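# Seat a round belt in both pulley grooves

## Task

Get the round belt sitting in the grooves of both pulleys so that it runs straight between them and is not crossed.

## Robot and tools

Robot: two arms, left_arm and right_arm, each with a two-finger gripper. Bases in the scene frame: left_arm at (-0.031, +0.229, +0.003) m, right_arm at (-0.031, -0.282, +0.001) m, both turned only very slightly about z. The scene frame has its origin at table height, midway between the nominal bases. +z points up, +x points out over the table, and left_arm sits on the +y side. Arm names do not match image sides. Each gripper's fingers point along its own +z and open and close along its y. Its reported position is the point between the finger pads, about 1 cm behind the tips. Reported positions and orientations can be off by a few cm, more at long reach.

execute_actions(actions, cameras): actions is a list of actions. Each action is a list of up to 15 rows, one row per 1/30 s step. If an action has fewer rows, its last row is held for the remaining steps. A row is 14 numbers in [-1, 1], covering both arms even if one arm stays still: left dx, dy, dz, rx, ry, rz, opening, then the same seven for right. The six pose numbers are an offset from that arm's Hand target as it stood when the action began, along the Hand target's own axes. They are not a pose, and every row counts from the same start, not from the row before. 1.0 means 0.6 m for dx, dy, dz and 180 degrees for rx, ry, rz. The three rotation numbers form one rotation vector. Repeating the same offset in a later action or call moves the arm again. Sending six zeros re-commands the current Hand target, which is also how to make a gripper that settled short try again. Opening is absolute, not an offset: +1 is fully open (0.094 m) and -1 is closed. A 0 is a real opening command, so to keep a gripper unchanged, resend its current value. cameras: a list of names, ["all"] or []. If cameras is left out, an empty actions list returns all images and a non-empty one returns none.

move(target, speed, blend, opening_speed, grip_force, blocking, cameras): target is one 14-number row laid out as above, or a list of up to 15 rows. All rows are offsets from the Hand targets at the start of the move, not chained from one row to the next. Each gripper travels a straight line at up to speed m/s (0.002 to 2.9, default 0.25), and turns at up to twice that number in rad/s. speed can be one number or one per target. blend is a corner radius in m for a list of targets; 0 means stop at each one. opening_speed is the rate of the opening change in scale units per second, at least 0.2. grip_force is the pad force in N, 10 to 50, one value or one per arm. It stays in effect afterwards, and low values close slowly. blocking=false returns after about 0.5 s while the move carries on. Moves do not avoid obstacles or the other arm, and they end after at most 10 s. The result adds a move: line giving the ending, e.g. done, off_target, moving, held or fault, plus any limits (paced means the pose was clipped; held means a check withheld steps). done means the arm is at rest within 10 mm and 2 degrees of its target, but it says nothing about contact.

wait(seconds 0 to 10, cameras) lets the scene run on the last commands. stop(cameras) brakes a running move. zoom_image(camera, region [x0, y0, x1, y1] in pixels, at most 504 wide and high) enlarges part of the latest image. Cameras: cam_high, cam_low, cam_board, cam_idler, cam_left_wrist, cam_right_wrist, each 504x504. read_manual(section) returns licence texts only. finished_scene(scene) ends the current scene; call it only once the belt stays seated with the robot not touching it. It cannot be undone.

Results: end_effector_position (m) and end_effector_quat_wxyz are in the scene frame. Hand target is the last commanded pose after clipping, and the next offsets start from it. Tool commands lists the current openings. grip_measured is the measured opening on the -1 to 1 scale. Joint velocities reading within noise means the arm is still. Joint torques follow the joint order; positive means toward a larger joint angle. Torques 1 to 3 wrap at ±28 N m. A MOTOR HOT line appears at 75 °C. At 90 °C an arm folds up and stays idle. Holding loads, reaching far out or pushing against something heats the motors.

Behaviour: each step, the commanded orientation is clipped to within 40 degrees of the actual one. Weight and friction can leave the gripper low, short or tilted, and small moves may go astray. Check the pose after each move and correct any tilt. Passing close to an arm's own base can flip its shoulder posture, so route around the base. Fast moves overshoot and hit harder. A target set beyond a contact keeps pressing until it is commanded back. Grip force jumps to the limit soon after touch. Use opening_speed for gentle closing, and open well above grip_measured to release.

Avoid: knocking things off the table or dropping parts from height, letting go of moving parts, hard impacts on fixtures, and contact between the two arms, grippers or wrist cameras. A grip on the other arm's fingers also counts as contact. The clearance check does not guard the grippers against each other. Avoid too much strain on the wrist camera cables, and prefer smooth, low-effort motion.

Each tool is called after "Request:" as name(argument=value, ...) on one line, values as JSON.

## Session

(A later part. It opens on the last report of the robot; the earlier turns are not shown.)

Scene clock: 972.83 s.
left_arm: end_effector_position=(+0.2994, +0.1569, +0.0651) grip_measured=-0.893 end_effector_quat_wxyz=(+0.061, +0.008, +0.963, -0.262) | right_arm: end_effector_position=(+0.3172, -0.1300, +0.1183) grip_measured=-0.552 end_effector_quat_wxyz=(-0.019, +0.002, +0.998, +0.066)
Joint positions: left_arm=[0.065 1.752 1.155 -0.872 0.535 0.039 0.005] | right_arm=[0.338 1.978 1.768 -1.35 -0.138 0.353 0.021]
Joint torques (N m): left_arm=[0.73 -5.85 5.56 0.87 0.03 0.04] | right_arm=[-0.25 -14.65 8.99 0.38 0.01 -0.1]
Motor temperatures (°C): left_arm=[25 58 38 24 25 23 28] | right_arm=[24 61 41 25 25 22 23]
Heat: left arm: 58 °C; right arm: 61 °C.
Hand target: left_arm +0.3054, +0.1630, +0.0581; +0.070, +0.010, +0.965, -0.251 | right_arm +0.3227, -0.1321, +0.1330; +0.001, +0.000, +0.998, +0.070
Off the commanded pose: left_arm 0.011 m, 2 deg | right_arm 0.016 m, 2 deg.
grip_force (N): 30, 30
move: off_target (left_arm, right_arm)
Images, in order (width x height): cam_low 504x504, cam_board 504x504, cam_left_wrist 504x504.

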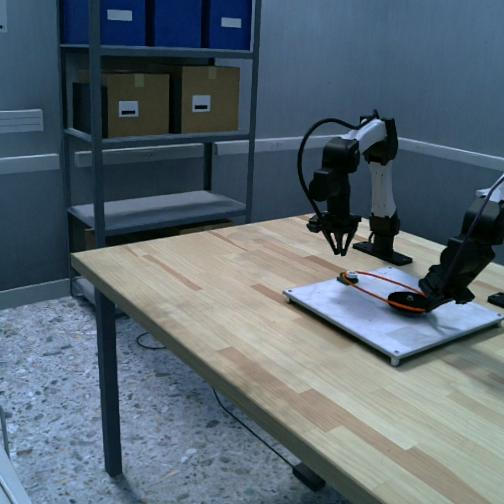

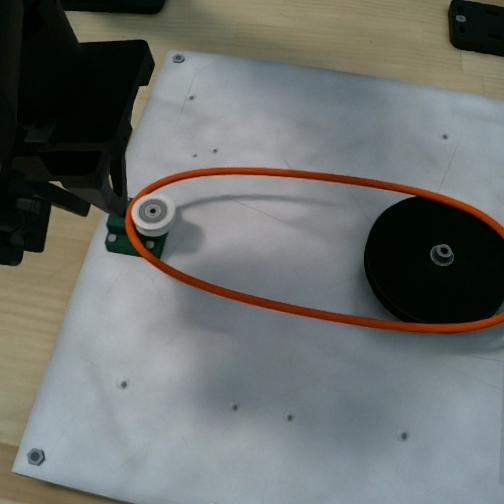

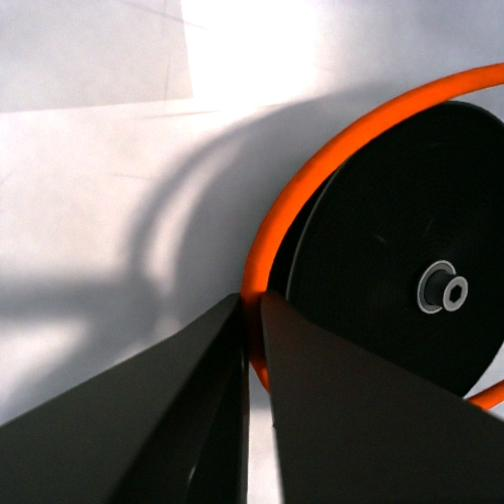

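Request:
move(target=[0.022,0.003,0.007,0,0,0,-0.95,0,0,0,0,0,0,-0.55], speed=0.06, cameras=["cam_low","cam_left_wrist","cam_board"])

Request:
zoom_image(camera="cam_low", region=[370, 270, 470, 340])

Request:
zoom_image(camera="cam_left_wrist", region=[200, 40, 500, 340])

Request:
zoom_image(camera="cam_board", region=[330, 150, 504, 350])

Scene clock: 982.93 s.
left_arm: end_effector_position=(+0.2896, +0.1557, +0.0508) grip_measured=-0.893 end_effector_quat_wxyz=(+0.053, +0.005, +0.962, -0.267) | right_arm: end_effector_position=(+0.3172, -0.1300, +0.1183) grip_measured=-0.552 end_effector_quat_wxyz=(-0.019, +0.002, +0.998, +0.066)
Joint positions: left_arm=[0.067 1.751 1.091 -0.825 0.545 0.039 0.005] | right_arm=[0.338 1.978 1.768 -1.35 -0.138 0.353 0.021]
Joint torques (N m): left_arm=[0.36 -8.43 5 0.71 -0.05 0.04] | right_arm=[-0.31 -14.68 8.84 0.33 0 -0.14]
Motor temperatures (°C): left_arm=[25 55 37 24 25 23 28] | right_arm=[24 61 42 25 25 22 23]
Heat: left arm: 55 °C; right arm: 61 °C.
Hand target: left_arm +0.2930, +0.1623, +0.0517; +0.070, +0.010, +0.965, -0.251 | right_arm +0.3227, -0.1321, +0.1330; +0.001, +0.000, +0.998, +0.070
Off the commanded pose: left_arm 0.007 m, 3 deg | right_arm 0.016 m, 2 deg.
grip_force (N): 30, 30
move: off_target (left_arm, right_arm)
Images, in order (width x height): cam_low 504x504, cam_board 504x504, cam_left_wrist 504x504.

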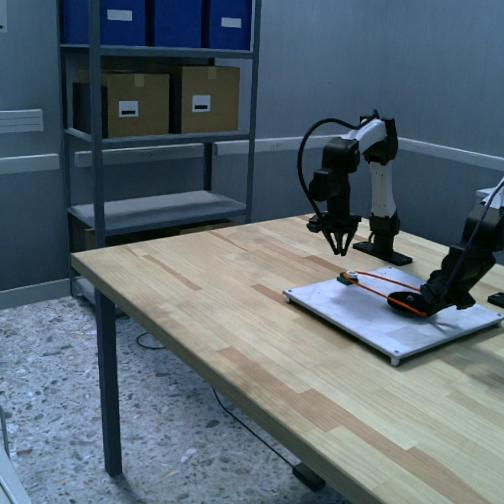

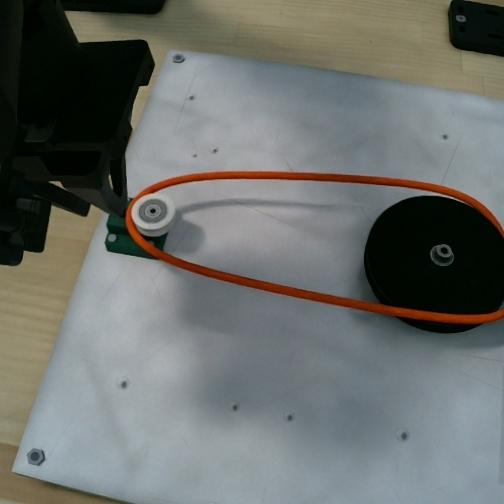

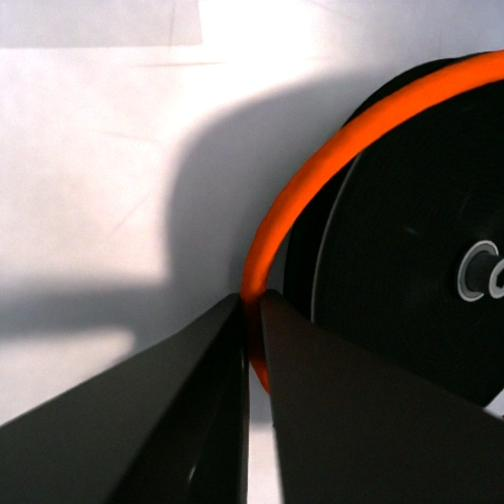

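Scaled by 5.040 from the camera's 504x504 image, which has a finer 720x720 frame.

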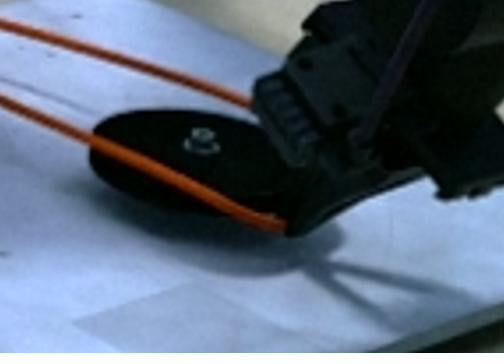

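Scaled by 1.680 from the camera's 504x504 image, which has a finer 720x720 frame.

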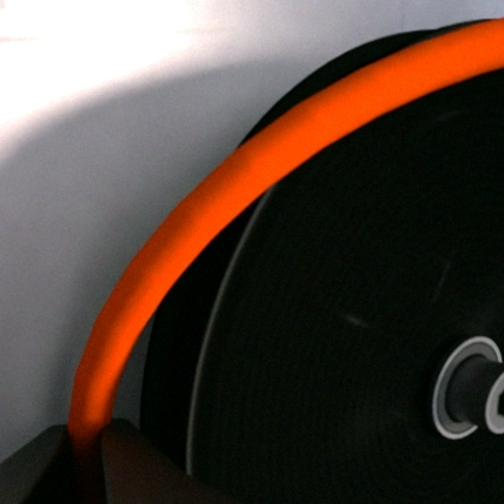

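Scaled by 2.520 from the camera's 504x504 image, which has a finer 720x720 frame.

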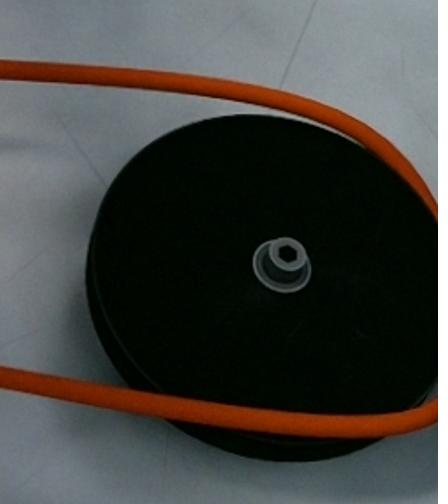

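Request:
move(target=[[-0.03,0.0,0.004,0,0.019,-0.011,-0.95,0,0,0,0,0,0,-0.55],[-0.018,-0.013,-0.022,0,0.019,-0.011,-0.95,0,0,0,0,0,0,-0.55]], speed=0.06, cameras=["cam_low","cam_left_wrist","cam_board"])

Request:
zoom_image(camera="cam_low", region=[370, 270, 470, 340])

Request:
zoom_image(camera="cam_left_wrist", region=[200, 40, 500, 340])

Request:
zoom_image(camera="cam_board", region=[330, 150, 504, 350])

Scene clock: 994.30 s.
left_arm: end_effector_position=(+0.2943, +0.1570, +0.0559) grip_measured=-0.893 end_effector_quat_wxyz=(+0.014, -0.005, +0.964, -0.264) | right_arm: end_effector_position=(+0.3172, -0.1300, +0.1183) grip_measured=-0.552 end_effector_quat_wxyz=(-0.019, +0.002, +0.998, +0.066)
Joint positions: left_arm=[0.066 1.822 1.208 -0.952 0.535 0.039 0.005] | right_arm=[0.338 1.978 1.768 -1.35 -0.138 0.353 0.021]
Joint torques (N m): left_arm=[0.13 -9.88 7.84 0.29 0.01 -0.04] | right_arm=[-0.65 -14.67 8.75 0.34 -0.04 -0.13]
Motor temperatures (°C): left_arm=[25 54 37 24 24 23 28] | right_arm=[24 61 42 25 25 22 23]
Heat: left arm: 54 °C; right arm: 61 °C.
Hand target: left_arm +0.3015, +0.1621, +0.0684; +0.037, +0.001, +0.967, -0.252 | right_arm +0.3227, -0.1321, +0.1330; +0.001, +0.000, +0.998, +0.070
Off the commanded pose: left_arm 0.015 m, 3 deg | right_arm 0.016 m, 2 deg.
grip_force (N): 30, 30
move: off_target (left_arm, right_arm)
Images, in order (width x height): cam_low 504x504, cam_board 504x504, cam_left_wrist 504x504.

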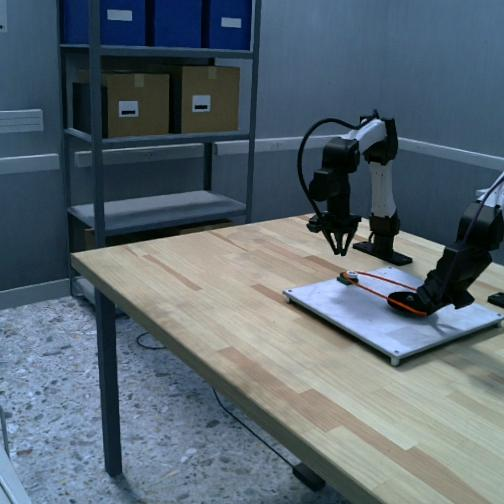

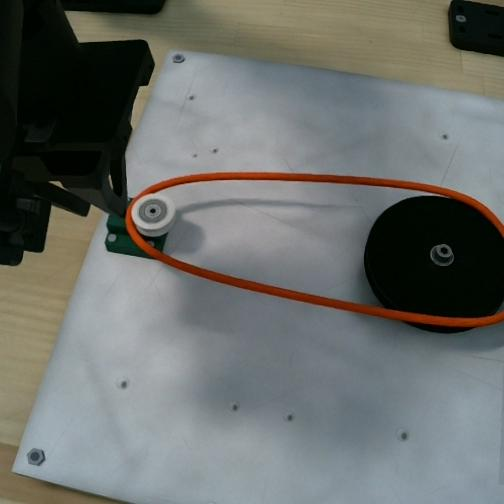

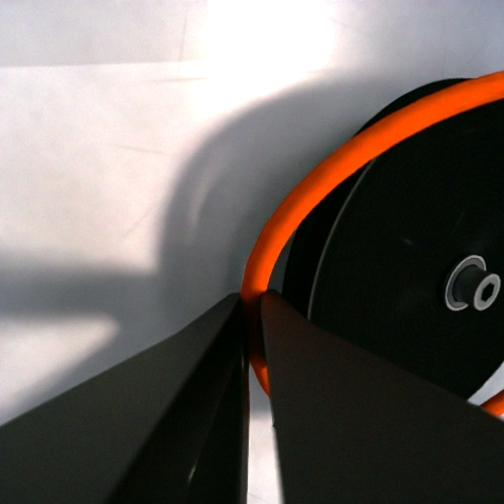

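Scaled by 5.040 from the camera's 504x504 image, which has a finer 720x720 frame.

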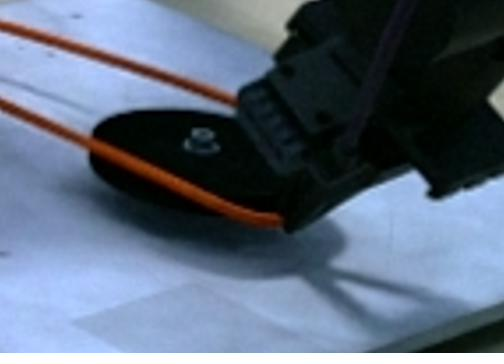

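Scaled by 1.680 from the camera's 504x504 image, which has a finer 720x720 frame.

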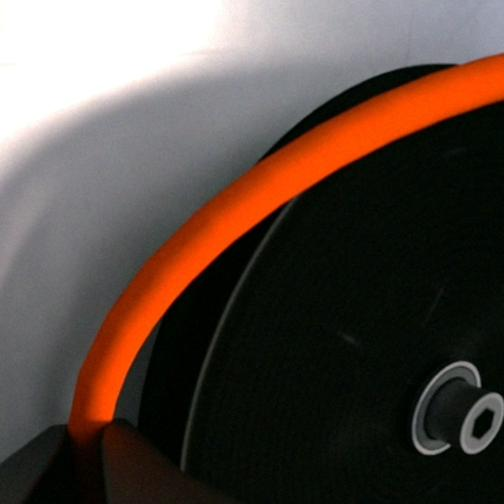

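Scaled by 2.520 from the camera's 504x504 image, which has a finer 720x720 frame.

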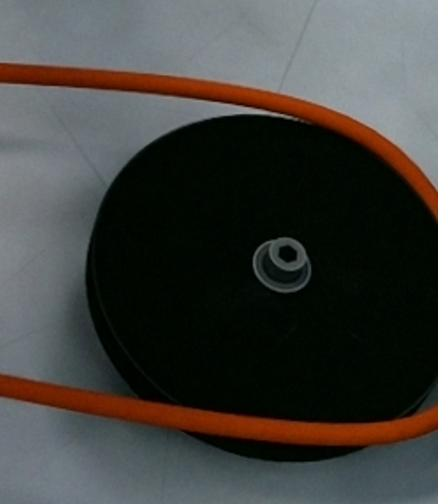

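Request:
move(target=[-0.033,-0.009,0.008,0,0,0,-0.95,0,0,0,0,0,0,-0.55], speed=0.06, cameras=["cam_low","cam_left_wrist","cam_board"])

Request:
zoom_image(camera="cam_low", region=[370, 270, 470, 340])

Request:
zoom_image(camera="cam_left_wrist", region=[200, 40, 500, 340])

Request:
zoom_image(camera="cam_board", region=[330, 150, 504, 350])

Scene clock: 1002.30 s.
left_arm: end_effector_position=(+0.3152, +0.1521, +0.0690) grip_measured=-0.893 end_effector_quat_wxyz=(+0.034, +0.005, +0.965, -0.261) | right_arm: end_effector_position=(+0.3172, -0.1300, +0.1183) grip_measured=-0.552 end_effector_quat_wxyz=(-0.019, +0.002, +0.998, +0.066)
Joint positions: left_arm=[0.046 1.845 1.293 -0.964 0.529 0.026 0.005] | right_arm=[0.338 1.978 1.768 -1.35 -0.138 0.353 0.021]
Joint torques (N m): left_arm=[-0.12 -6.57 8.13 0.46 0.05 -0.18] | right_arm=[-0.47 -14.69 8.87 0.36 0 -0.13]
Motor temperatures (°C): left_arm=[25 55 37 24 24 23 28] | right_arm=[24 62 42 25 25 22 23]
Heat: left arm: 55 °C; right arm: 62 °C.
Hand target: left_arm +0.3215, +0.1553, +0.0684; +0.037, +0.001, +0.967, -0.252 | right_arm +0.3227, -0.1321, +0.1330; +0.001, +0.000, +0.998, +0.070
Off the commanded pose: left_arm 0.007 m, 1 deg | right_arm 0.016 m, 2 deg.
grip_force (N): 30, 30
move: off_target (right_arm)
Images, in order (width x height): cam_low 504x504, cam_board 504x504, cam_left_wrist 504x504.

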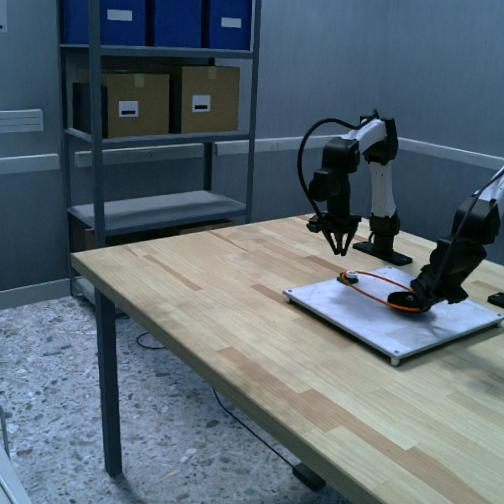

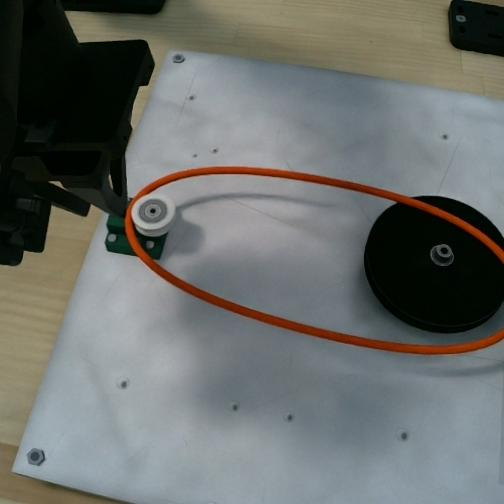

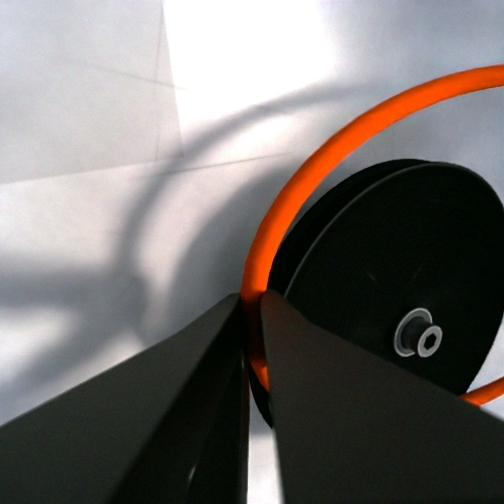

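Scaled by 5.040 from the camera's 504x504 image, which has a finer 720x720 frame.

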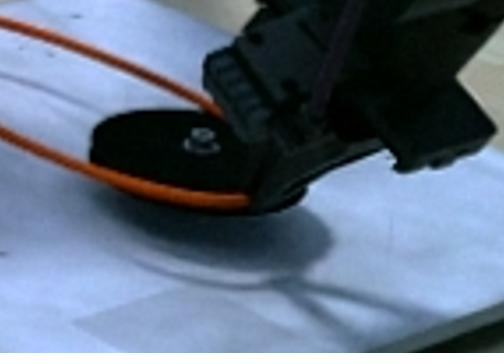

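Scaled by 1.680 from the camera's 504x504 image, which has a finer 720x720 frame.

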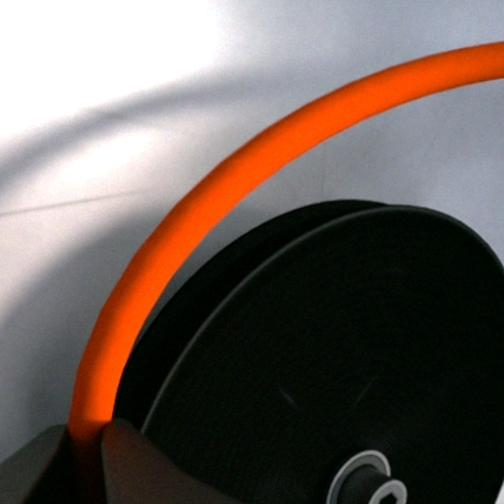

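Scaled by 2.520 from the camera's 504x504 image, which has a finer 720x720 frame.

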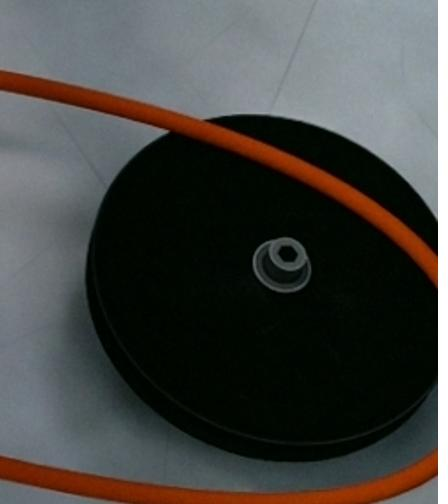

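Request:
move(target=[[0,0.0125,0.0217,0,0,0,-0.95,0,0,0,0,0,0,-0.55],[0.026,0.011,0.019,0,0,0,-0.95,0,0,0,0,0,0,-0.55]], speed=0.06, cameras=["cam_low","cam_left_wrist","cam_board"])

Request:
zoom_image(camera="cam_low", region=[370, 270, 470, 340])

Request:
zoom_image(camera="cam_left_wrist", region=[200, 40, 500, 340])

Request:
zoom_image(camera="cam_board", region=[330, 150, 504, 350])

Scene clock: 1012.17 s.
left_arm: end_effector_position=(+0.3089, +0.1514, +0.0577) grip_measured=-0.893 end_effector_quat_wxyz=(+0.035, +0.001, +0.963, -0.269) | right_arm: end_effector_position=(+0.3172, -0.1300, +0.1183) grip_measured=-0.552 end_effector_quat_wxyz=(-0.019, +0.002, +0.998, +0.066)
Joint positions: left_arm=[0.052 1.837 1.229 -0.909 0.547 0.025 0.005] | right_arm=[0.338 1.978 1.768 -1.35 -0.138 0.353 0.021]
Joint torques (N m): left_arm=[-0.54 -8.4 4.41 0.56 -0.1 -0.15] | right_arm=[-0.31 -14.83 8.91 0.33 0 -0.12]
Motor temperatures (°C): left_arm=[25 53 38 24 24 23 28] | right_arm=[24 62 42 25 25 22 23]
Heat: left arm: 53 °C; right arm: 62 °C.
Hand target: left_arm +0.3069, +0.1553, +0.0541; +0.037, +0.001, +0.967, -0.252 | right_arm +0.3227, -0.1321, +0.1330; +0.001, +0.000, +0.998, +0.070
Off the commanded pose: left_arm 0.006 m, 2 deg | right_arm 0.016 m, 2 deg.
grip_force (N): 30, 30
move: off_target (right_arm)
Images, in order (width x height): cam_low 504x504, cam_board 504x504, cam_left_wrist 504x504.

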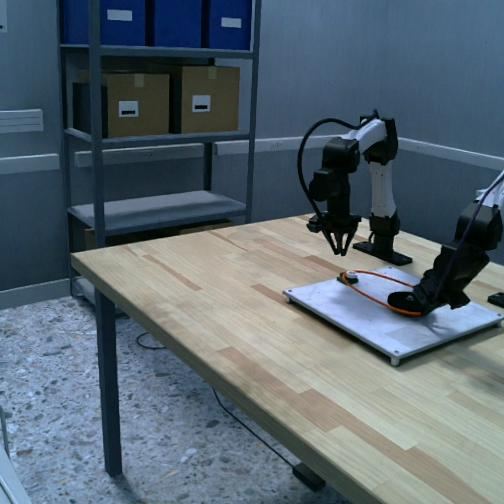

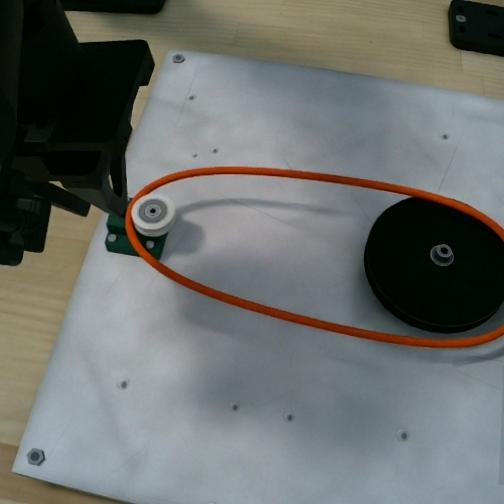

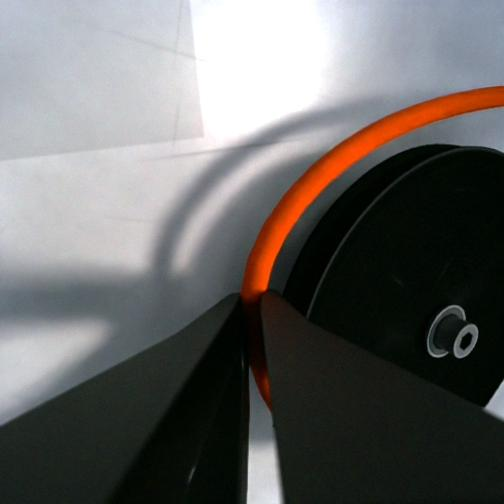

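Scaled by 5.040 from the camera's 504x504 image, which has a finer 720x720 frame.

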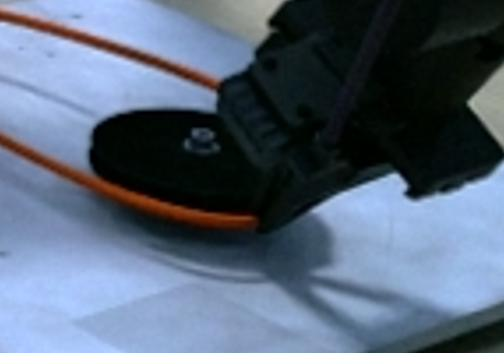

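Scaled by 1.680 from the camera's 504x504 image, which has a finer 720x720 frame.

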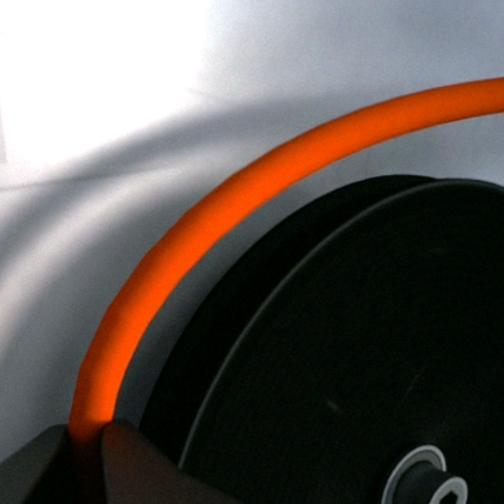

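Scaled by 2.520 from the camera's 504x504 image, which has a finer 720x720 frame.

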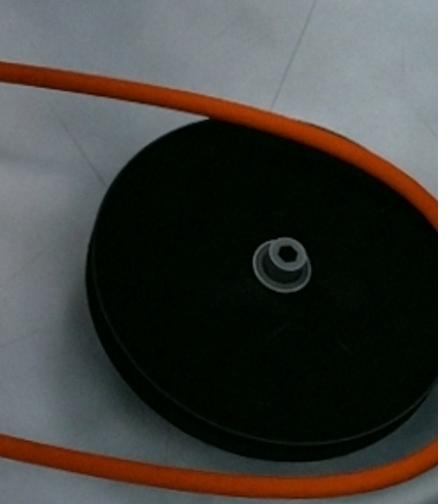

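Now x back −12 mm.

Request:
move(target=[0.022,-0.005,-0.003,0,0,0,-0.95,0,0,0,0,0,0,-0.55], speed=0.06, cameras=["cam_low","cam_left_wrist","cam_board"])

Request:
zoom_image(camera="cam_low", region=[370, 270, 470, 340])

Request:
zoom_image(camera="cam_left_wrist", region=[200, 40, 500, 340])

Request:
zoom_image(camera="cam_board", region=[330, 150, 504, 350])

Scene clock: 1021.43 s.
left_arm: end_effector_position=(+0.2939, +0.1529, +0.0577) grip_measured=-0.893 end_effector_quat_wxyz=(+0.031, -0.001, +0.964, -0.262) | right_arm: end_effector_position=(+0.3172, -0.1300, +0.1183) grip_measured=-0.552 end_effector_quat_wxyz=(-0.019, +0.002, +0.998, +0.066)
Joint positions: left_arm=[0.052 1.788 1.172 -0.908 0.533 0.023 0.005] | right_arm=[0.338 1.978 1.768 -1.35 -0.138 0.353 0.021]
Joint torques (N m): left_arm=[-0.99 -8.1 4.38 0.6 0.02 -0.19] | right_arm=[-0.25 -14.76 8.87 0.34 -0.02 -0.09]
Motor temperatures (°C): left_arm=[25 55 37 24 24 23 28] | right_arm=[24 62 42 25 25 22 23]
Heat: left arm: 55 °C; right arm: 62 °C.
Hand target: left_arm +0.2935, +0.1534, +0.0560; +0.037, +0.001, +0.967, -0.252 | right_arm +0.3227, -0.1321, +0.1330; +0.001, +0.000, +0.998, +0.070
Off the commanded pose: left_arm 0.002 m, 1 deg | right_arm 0.016 m, 2 deg.
grip_force (N): 30, 30
move: off_target (right_arm)
Images, in order (width x height): cam_low 504x504, cam_board 504x504, cam_left_wrist 504x504.

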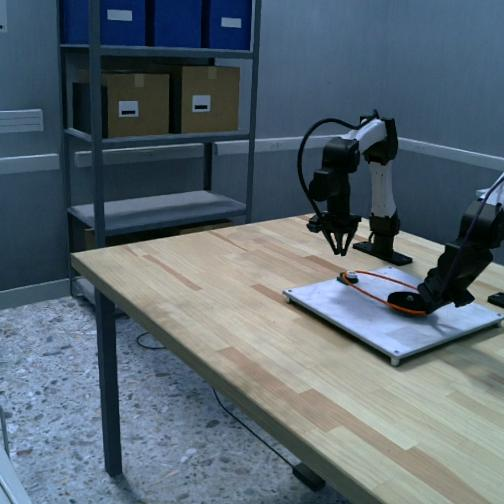

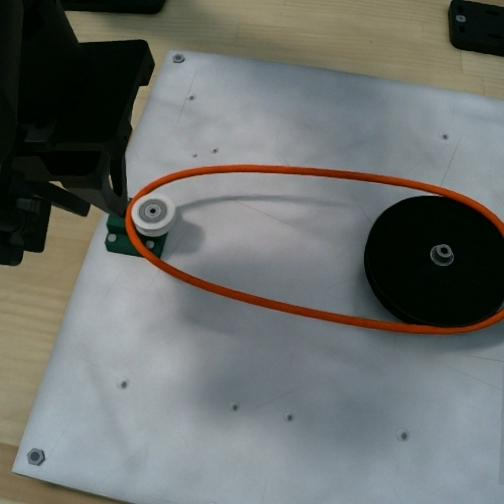

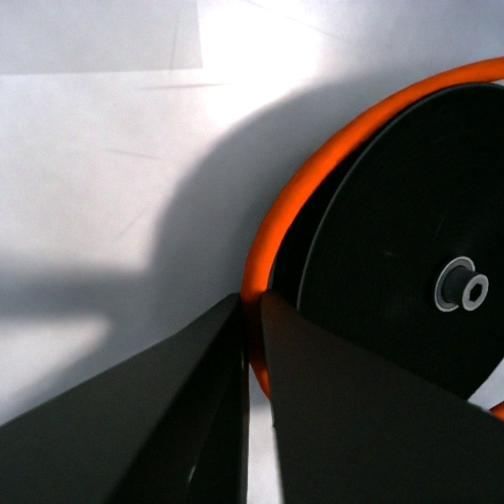

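Scaled by 5.040 from the camera's 504x504 image, which has a finer 720x720 frame.

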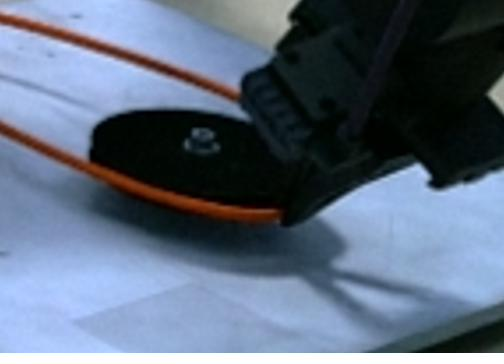

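Scaled by 1.680 from the camera's 504x504 image, which has a finer 720x720 frame.

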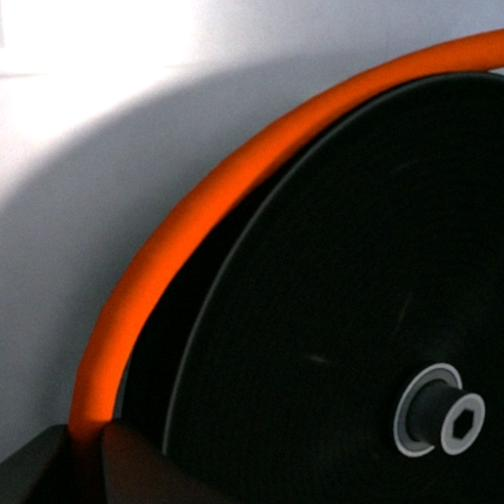

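Scaled by 2.520 from the camera's 504x504 image, which has a finer 720x720 frame.

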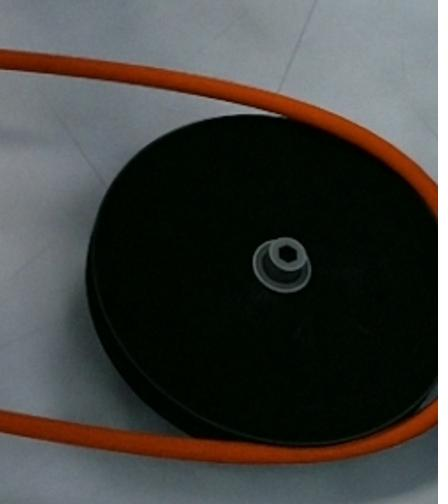

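Request:
move(target=[0.007,-0.015,0.002,0,0,0,-0.95,0,0,0,0,0,0,-0.55], speed=0.06, cameras=["cam_low","cam_left_wrist","cam_board","cam_idler"])

Request:
zoom_image(camera="cam_low", region=[370, 270, 470, 340])

Request:
zoom_image(camera="cam_left_wrist", region=[200, 40, 500, 340])

Request:
zoom_image(camera="cam_board", region=[330, 150, 504, 350])

Scene clock: 1035.43 s.
left_arm: end_effector_position=(+0.2893, +0.1516, +0.0584) grip_measured=-0.893 end_effector_quat_wxyz=(+0.029, -0.008, +0.968, -0.251) | right_arm: end_effector_position=(+0.3172, -0.1300, +0.1183) grip_measured=-0.552 end_effector_quat_wxyz=(-0.019, +0.002, +0.998, +0.066)
Joint positions: left_arm=[0.037 1.765 1.155 -0.906 0.508 -0.008 0.005] | right_arm=[0.338 1.978 1.768 -1.35 -0.138 0.353 0.021]
Joint torques (N m): left_arm=[-2.36 -8.14 4.53 0.68 0.23 -0.17] | right_arm=[-0.36 -14.71 8.84 0.33 0 -0.08]
Motor temperatures (°C): left_arm=[25 55 37 24 24 23 28] | right_arm=[24 63 42 25 25 22 23]
Heat: left arm: 55 °C; right arm: 63 °C.
Hand target: left_arm +0.2892, +0.1448, +0.0591; +0.037, +0.001, +0.967, -0.252 | right_arm +0.3227, -0.1321, +0.1330; +0.001, +0.000, +0.998, +0.070
Off the commanded pose: left_arm 0.007 m, 1 deg | right_arm 0.016 m, 2 deg.
grip_force (N): 30, 30
move: off_target (right_arm)
Images, in order (width x height): cam_low 504x504, cam_board 504x504, cam_idler 504x504, cam_left_wrist 504x504.

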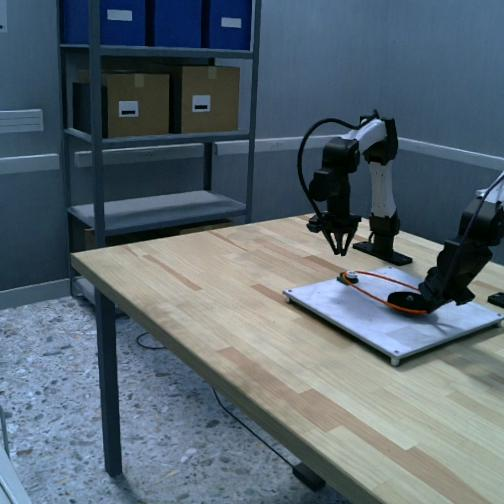

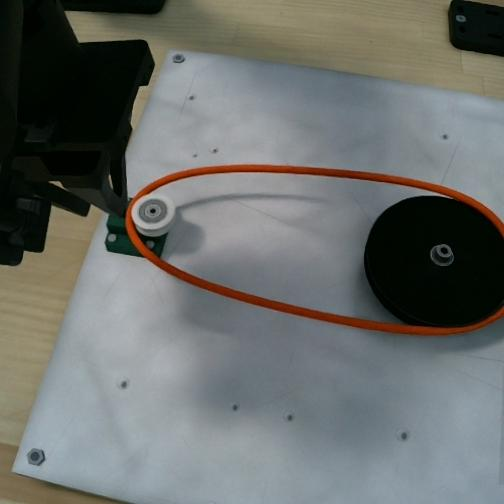

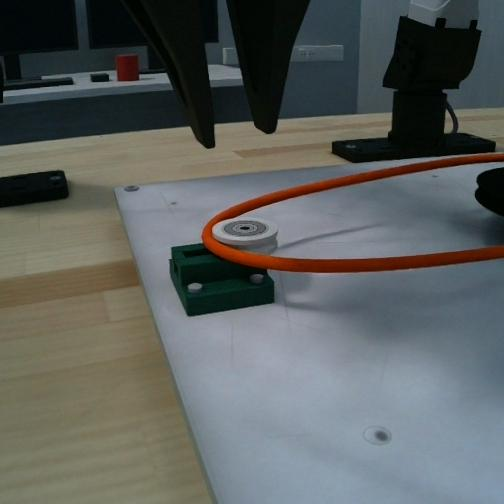

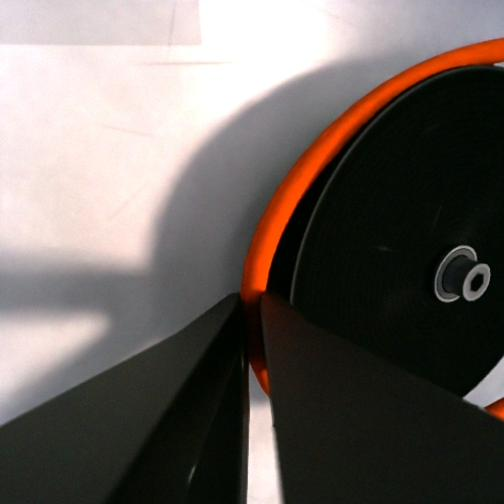

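Scaled by 5.040 from the camera's 504x504 image, which has a finer 720x720 frame.

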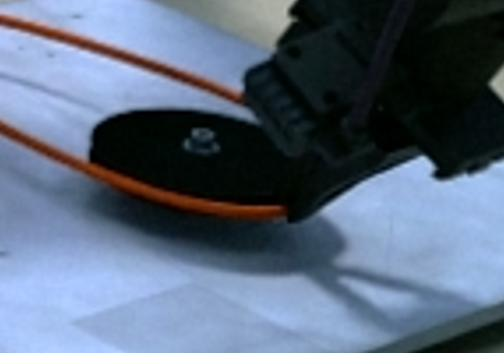

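Scaled by 1.680 from the camera's 504x504 image, which has a finer 720x720 frame.

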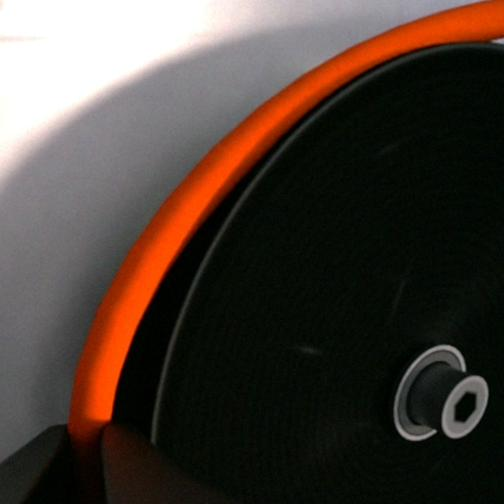

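Scaled by 2.520 from the camera's 504x504 image, which has a finer 720x720 frame.

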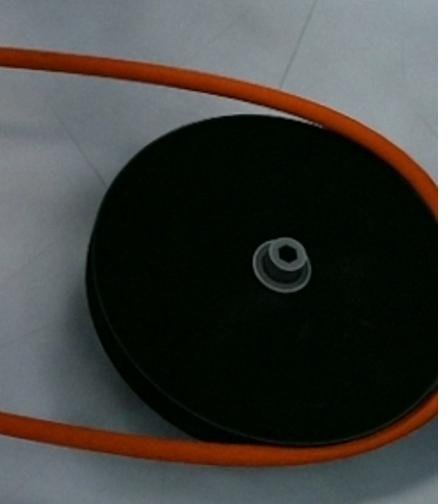

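Request:
move(target=[[0,0.006,0,0,0,0,-0.7,0,0,0,0,0,0,-0.55],[-0.017,0.004,-0.00,0,0,0,-0.7,0,0,0,0,0,0,-0.55],[-0.042,-0.008,-0.00,0,0,0,-0.7,0,0,0,0,0,0,-0.55]], speed=0.06, cameras=["cam_low","cam_left_wrist","cam_board"])

Request:
zoom_image(camera="cam_low", region=[370, 270, 470, 340])

Request:
zoom_image(camera="cam_left_wrist", region=[150, 60, 500, 410])

Request:
zoom_image(camera="cam_board", region=[330, 150, 504, 350])

Scene clock: 1050.43 s.
left_arm: end_effector_position=(+0.3109, +0.1535, +0.0581) grip_measured=-0.702 end_effector_quat_wxyz=(+0.039, -0.004, +0.972, -0.232) | right_arm: end_effector_position=(+0.3172, -0.1300, +0.1183) grip_measured=-0.552 end_effector_quat_wxyz=(-0.019, +0.002, +0.998, +0.066)
Joint positions: left_arm=[0.023 1.82 1.236 -0.904 0.468 -0.019 0.014] | right_arm=[0.338 1.978 1.768 -1.35 -0.138 0.353 0.021]
Joint torques (N m): left_arm=[-2.03 -6.6 8.23 0.42 0.59 -0.16] | right_arm=[-0.32 -14.6 8.77 0.39 0 -0.09]
Motor temperatures (°C): left_arm=[25 55 36 25 25 23 28] | right_arm=[24 63 42 25 25 22 23]
Heat: left arm: 55 °C; right arm: 63 °C.
Hand target: left_arm +0.3143, +0.1411, +0.0633; +0.037, +0.001, +0.967, -0.252 | right_arm +0.3227, -0.1321, +0.1330; +0.001, +0.000, +0.998, +0.070
Off the commanded pose: left_arm 0.014 m, 2 deg | right_arm 0.016 m, 2 deg.
grip_force (N): 30, 30
move: off_target (left_arm, right_arm)
Images, in order (width x height): cam_low 504x504, cam_board 504x504, cam_left_wrist 504x504.

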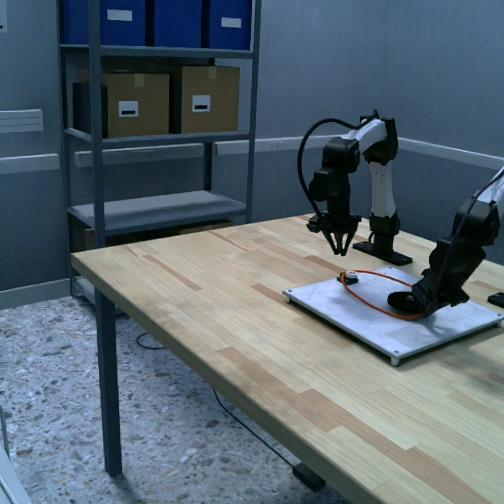

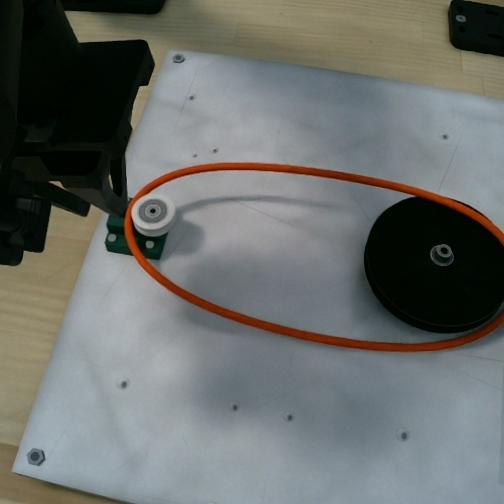

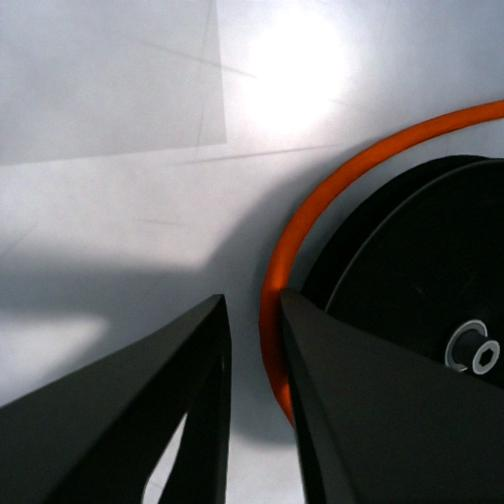

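Scaled by 5.040 from the camera's 504x504 image, which has a finer 720x720 frame.

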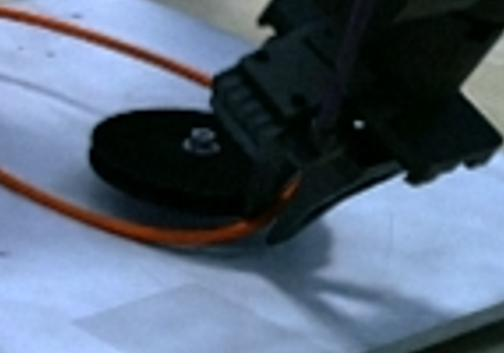

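Scaled by 1.440 from the camera's 504x504 image, which has a finer 720x720 frame.

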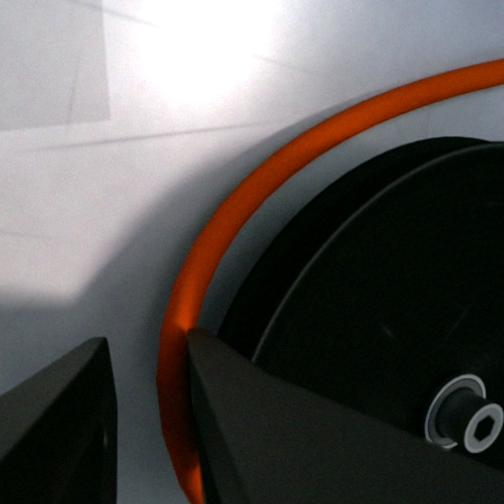

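Scaled by 2.520 from the camera's 504x504 image, which has a finer 720x720 frame.

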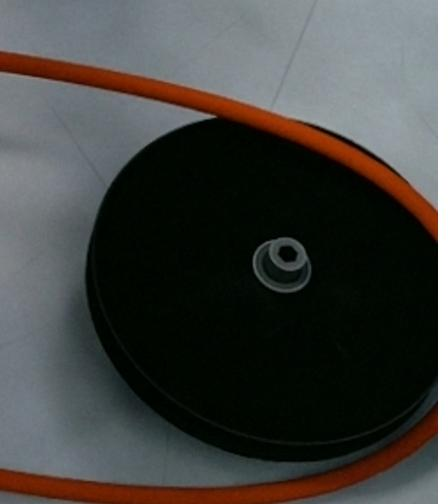

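Request:
move(target=[[0.035,0.02,-0.009,0,0,0,-0.7,0,0,0,0,0,0,-0.55],[0.06,0.012,-0.006,0,0,0,-0.7,0,0,0,0,0,0,-0.55],[0.087,-0.008,-0.003,0,0,0,-0.7,0,0,0,0,0,0,-0.55]], speed=0.06, cameras=["cam_low","cam_left_wrist","cam_board"])

Request:
zoom_image(camera="cam_low", region=[370, 270, 470, 340])

Request:
zoom_image(camera="cam_left_wrist", region=[150, 60, 500, 410])

Request:
zoom_image(camera="cam_board", region=[330, 150, 504, 350])

Scene clock: 1063.10 s.
left_arm: end_effector_position=(+0.2544, +0.1471, +0.0551) grip_measured=-0.702 end_effector_quat_wxyz=(+0.012, -0.010, +0.972, -0.235) | right_arm: end_effector_position=(+0.3172, -0.1300, +0.1183) grip_measured=-0.552 end_effector_quat_wxyz=(-0.019, +0.002, +0.998, +0.066)
Joint positions: left_arm=[0.006 1.664 1.037 -0.908 0.474 -0.038 0.014] | right_arm=[0.338 1.978 1.768 -1.35 -0.138 0.353 0.021]
Joint torques (N m): left_arm=[-1.98 -8.05 5.67 0.77 0.53 -0.17] | right_arm=[-0.27 -14.64 8.94 0.31 0 -0.15]
Motor temperatures (°C): left_arm=[25 54 37 24 25 23 27] | right_arm=[24 63 42 25 25 22 23]
Heat: left arm: 54 °C; right arm: 63 °C.
Hand target: left_arm +0.2621, +0.1368, +0.0635; +0.037, +0.001, +0.967, -0.252 | right_arm +0.3227, -0.1321, +0.1330; +0.001, +0.000, +0.998, +0.070
Off the commanded pose: left_arm 0.015 m, 4 deg | right_arm 0.016 m, 2 deg.
grip_force (N): 30, 30
move: off_target (left_arm, right_arm)
Images, in order (width x height): cam_low 504x504, cam_board 504x504, cam_left_wrist 504x504.

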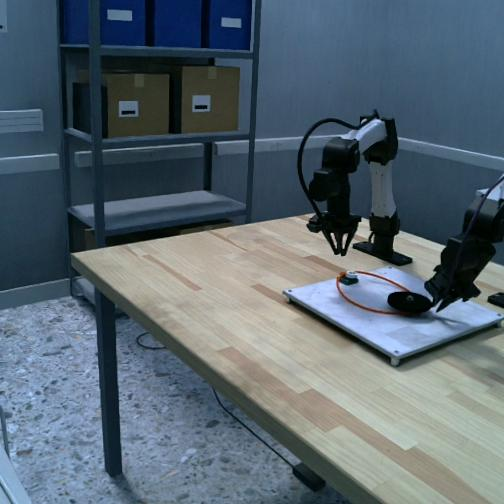

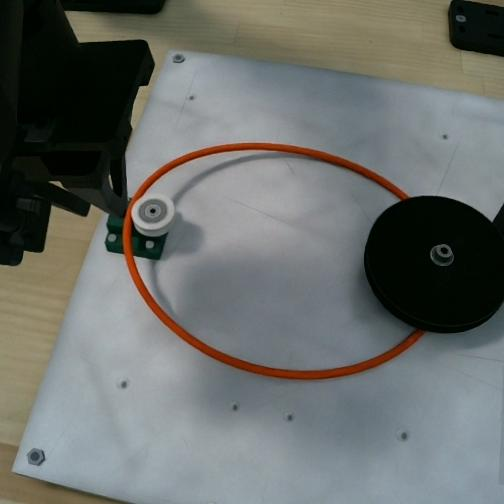

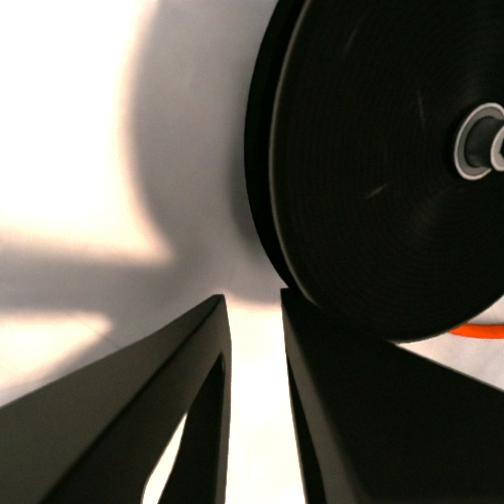

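Scaled by 5.040 from the camera's 504x504 image, which has a finer 720x720 frame.

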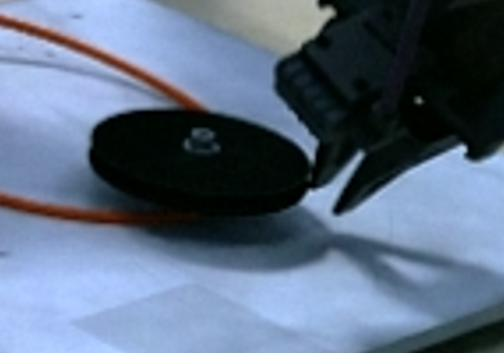

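Scaled by 1.440 from the camera's 504x504 image, which has a finer 720x720 frame.

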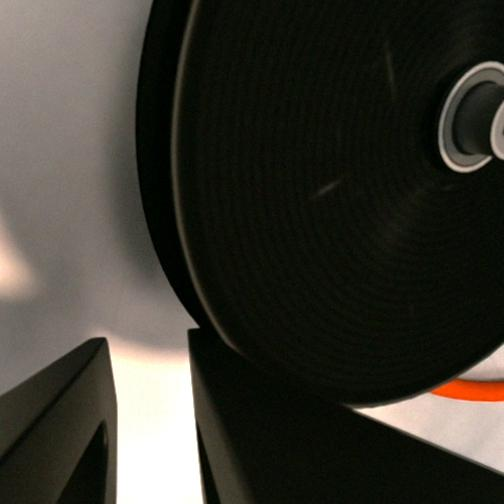

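Scaled by 2.520 from the camera's 504x504 image, which has a finer 720x720 frame.

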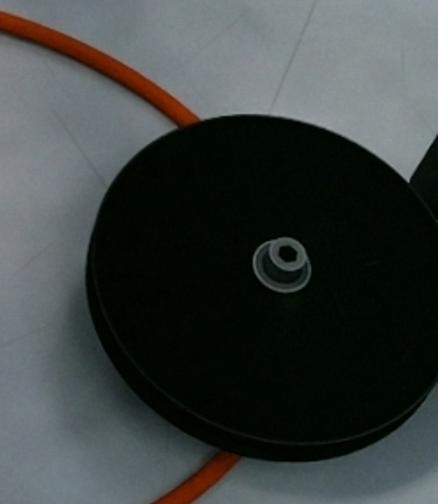

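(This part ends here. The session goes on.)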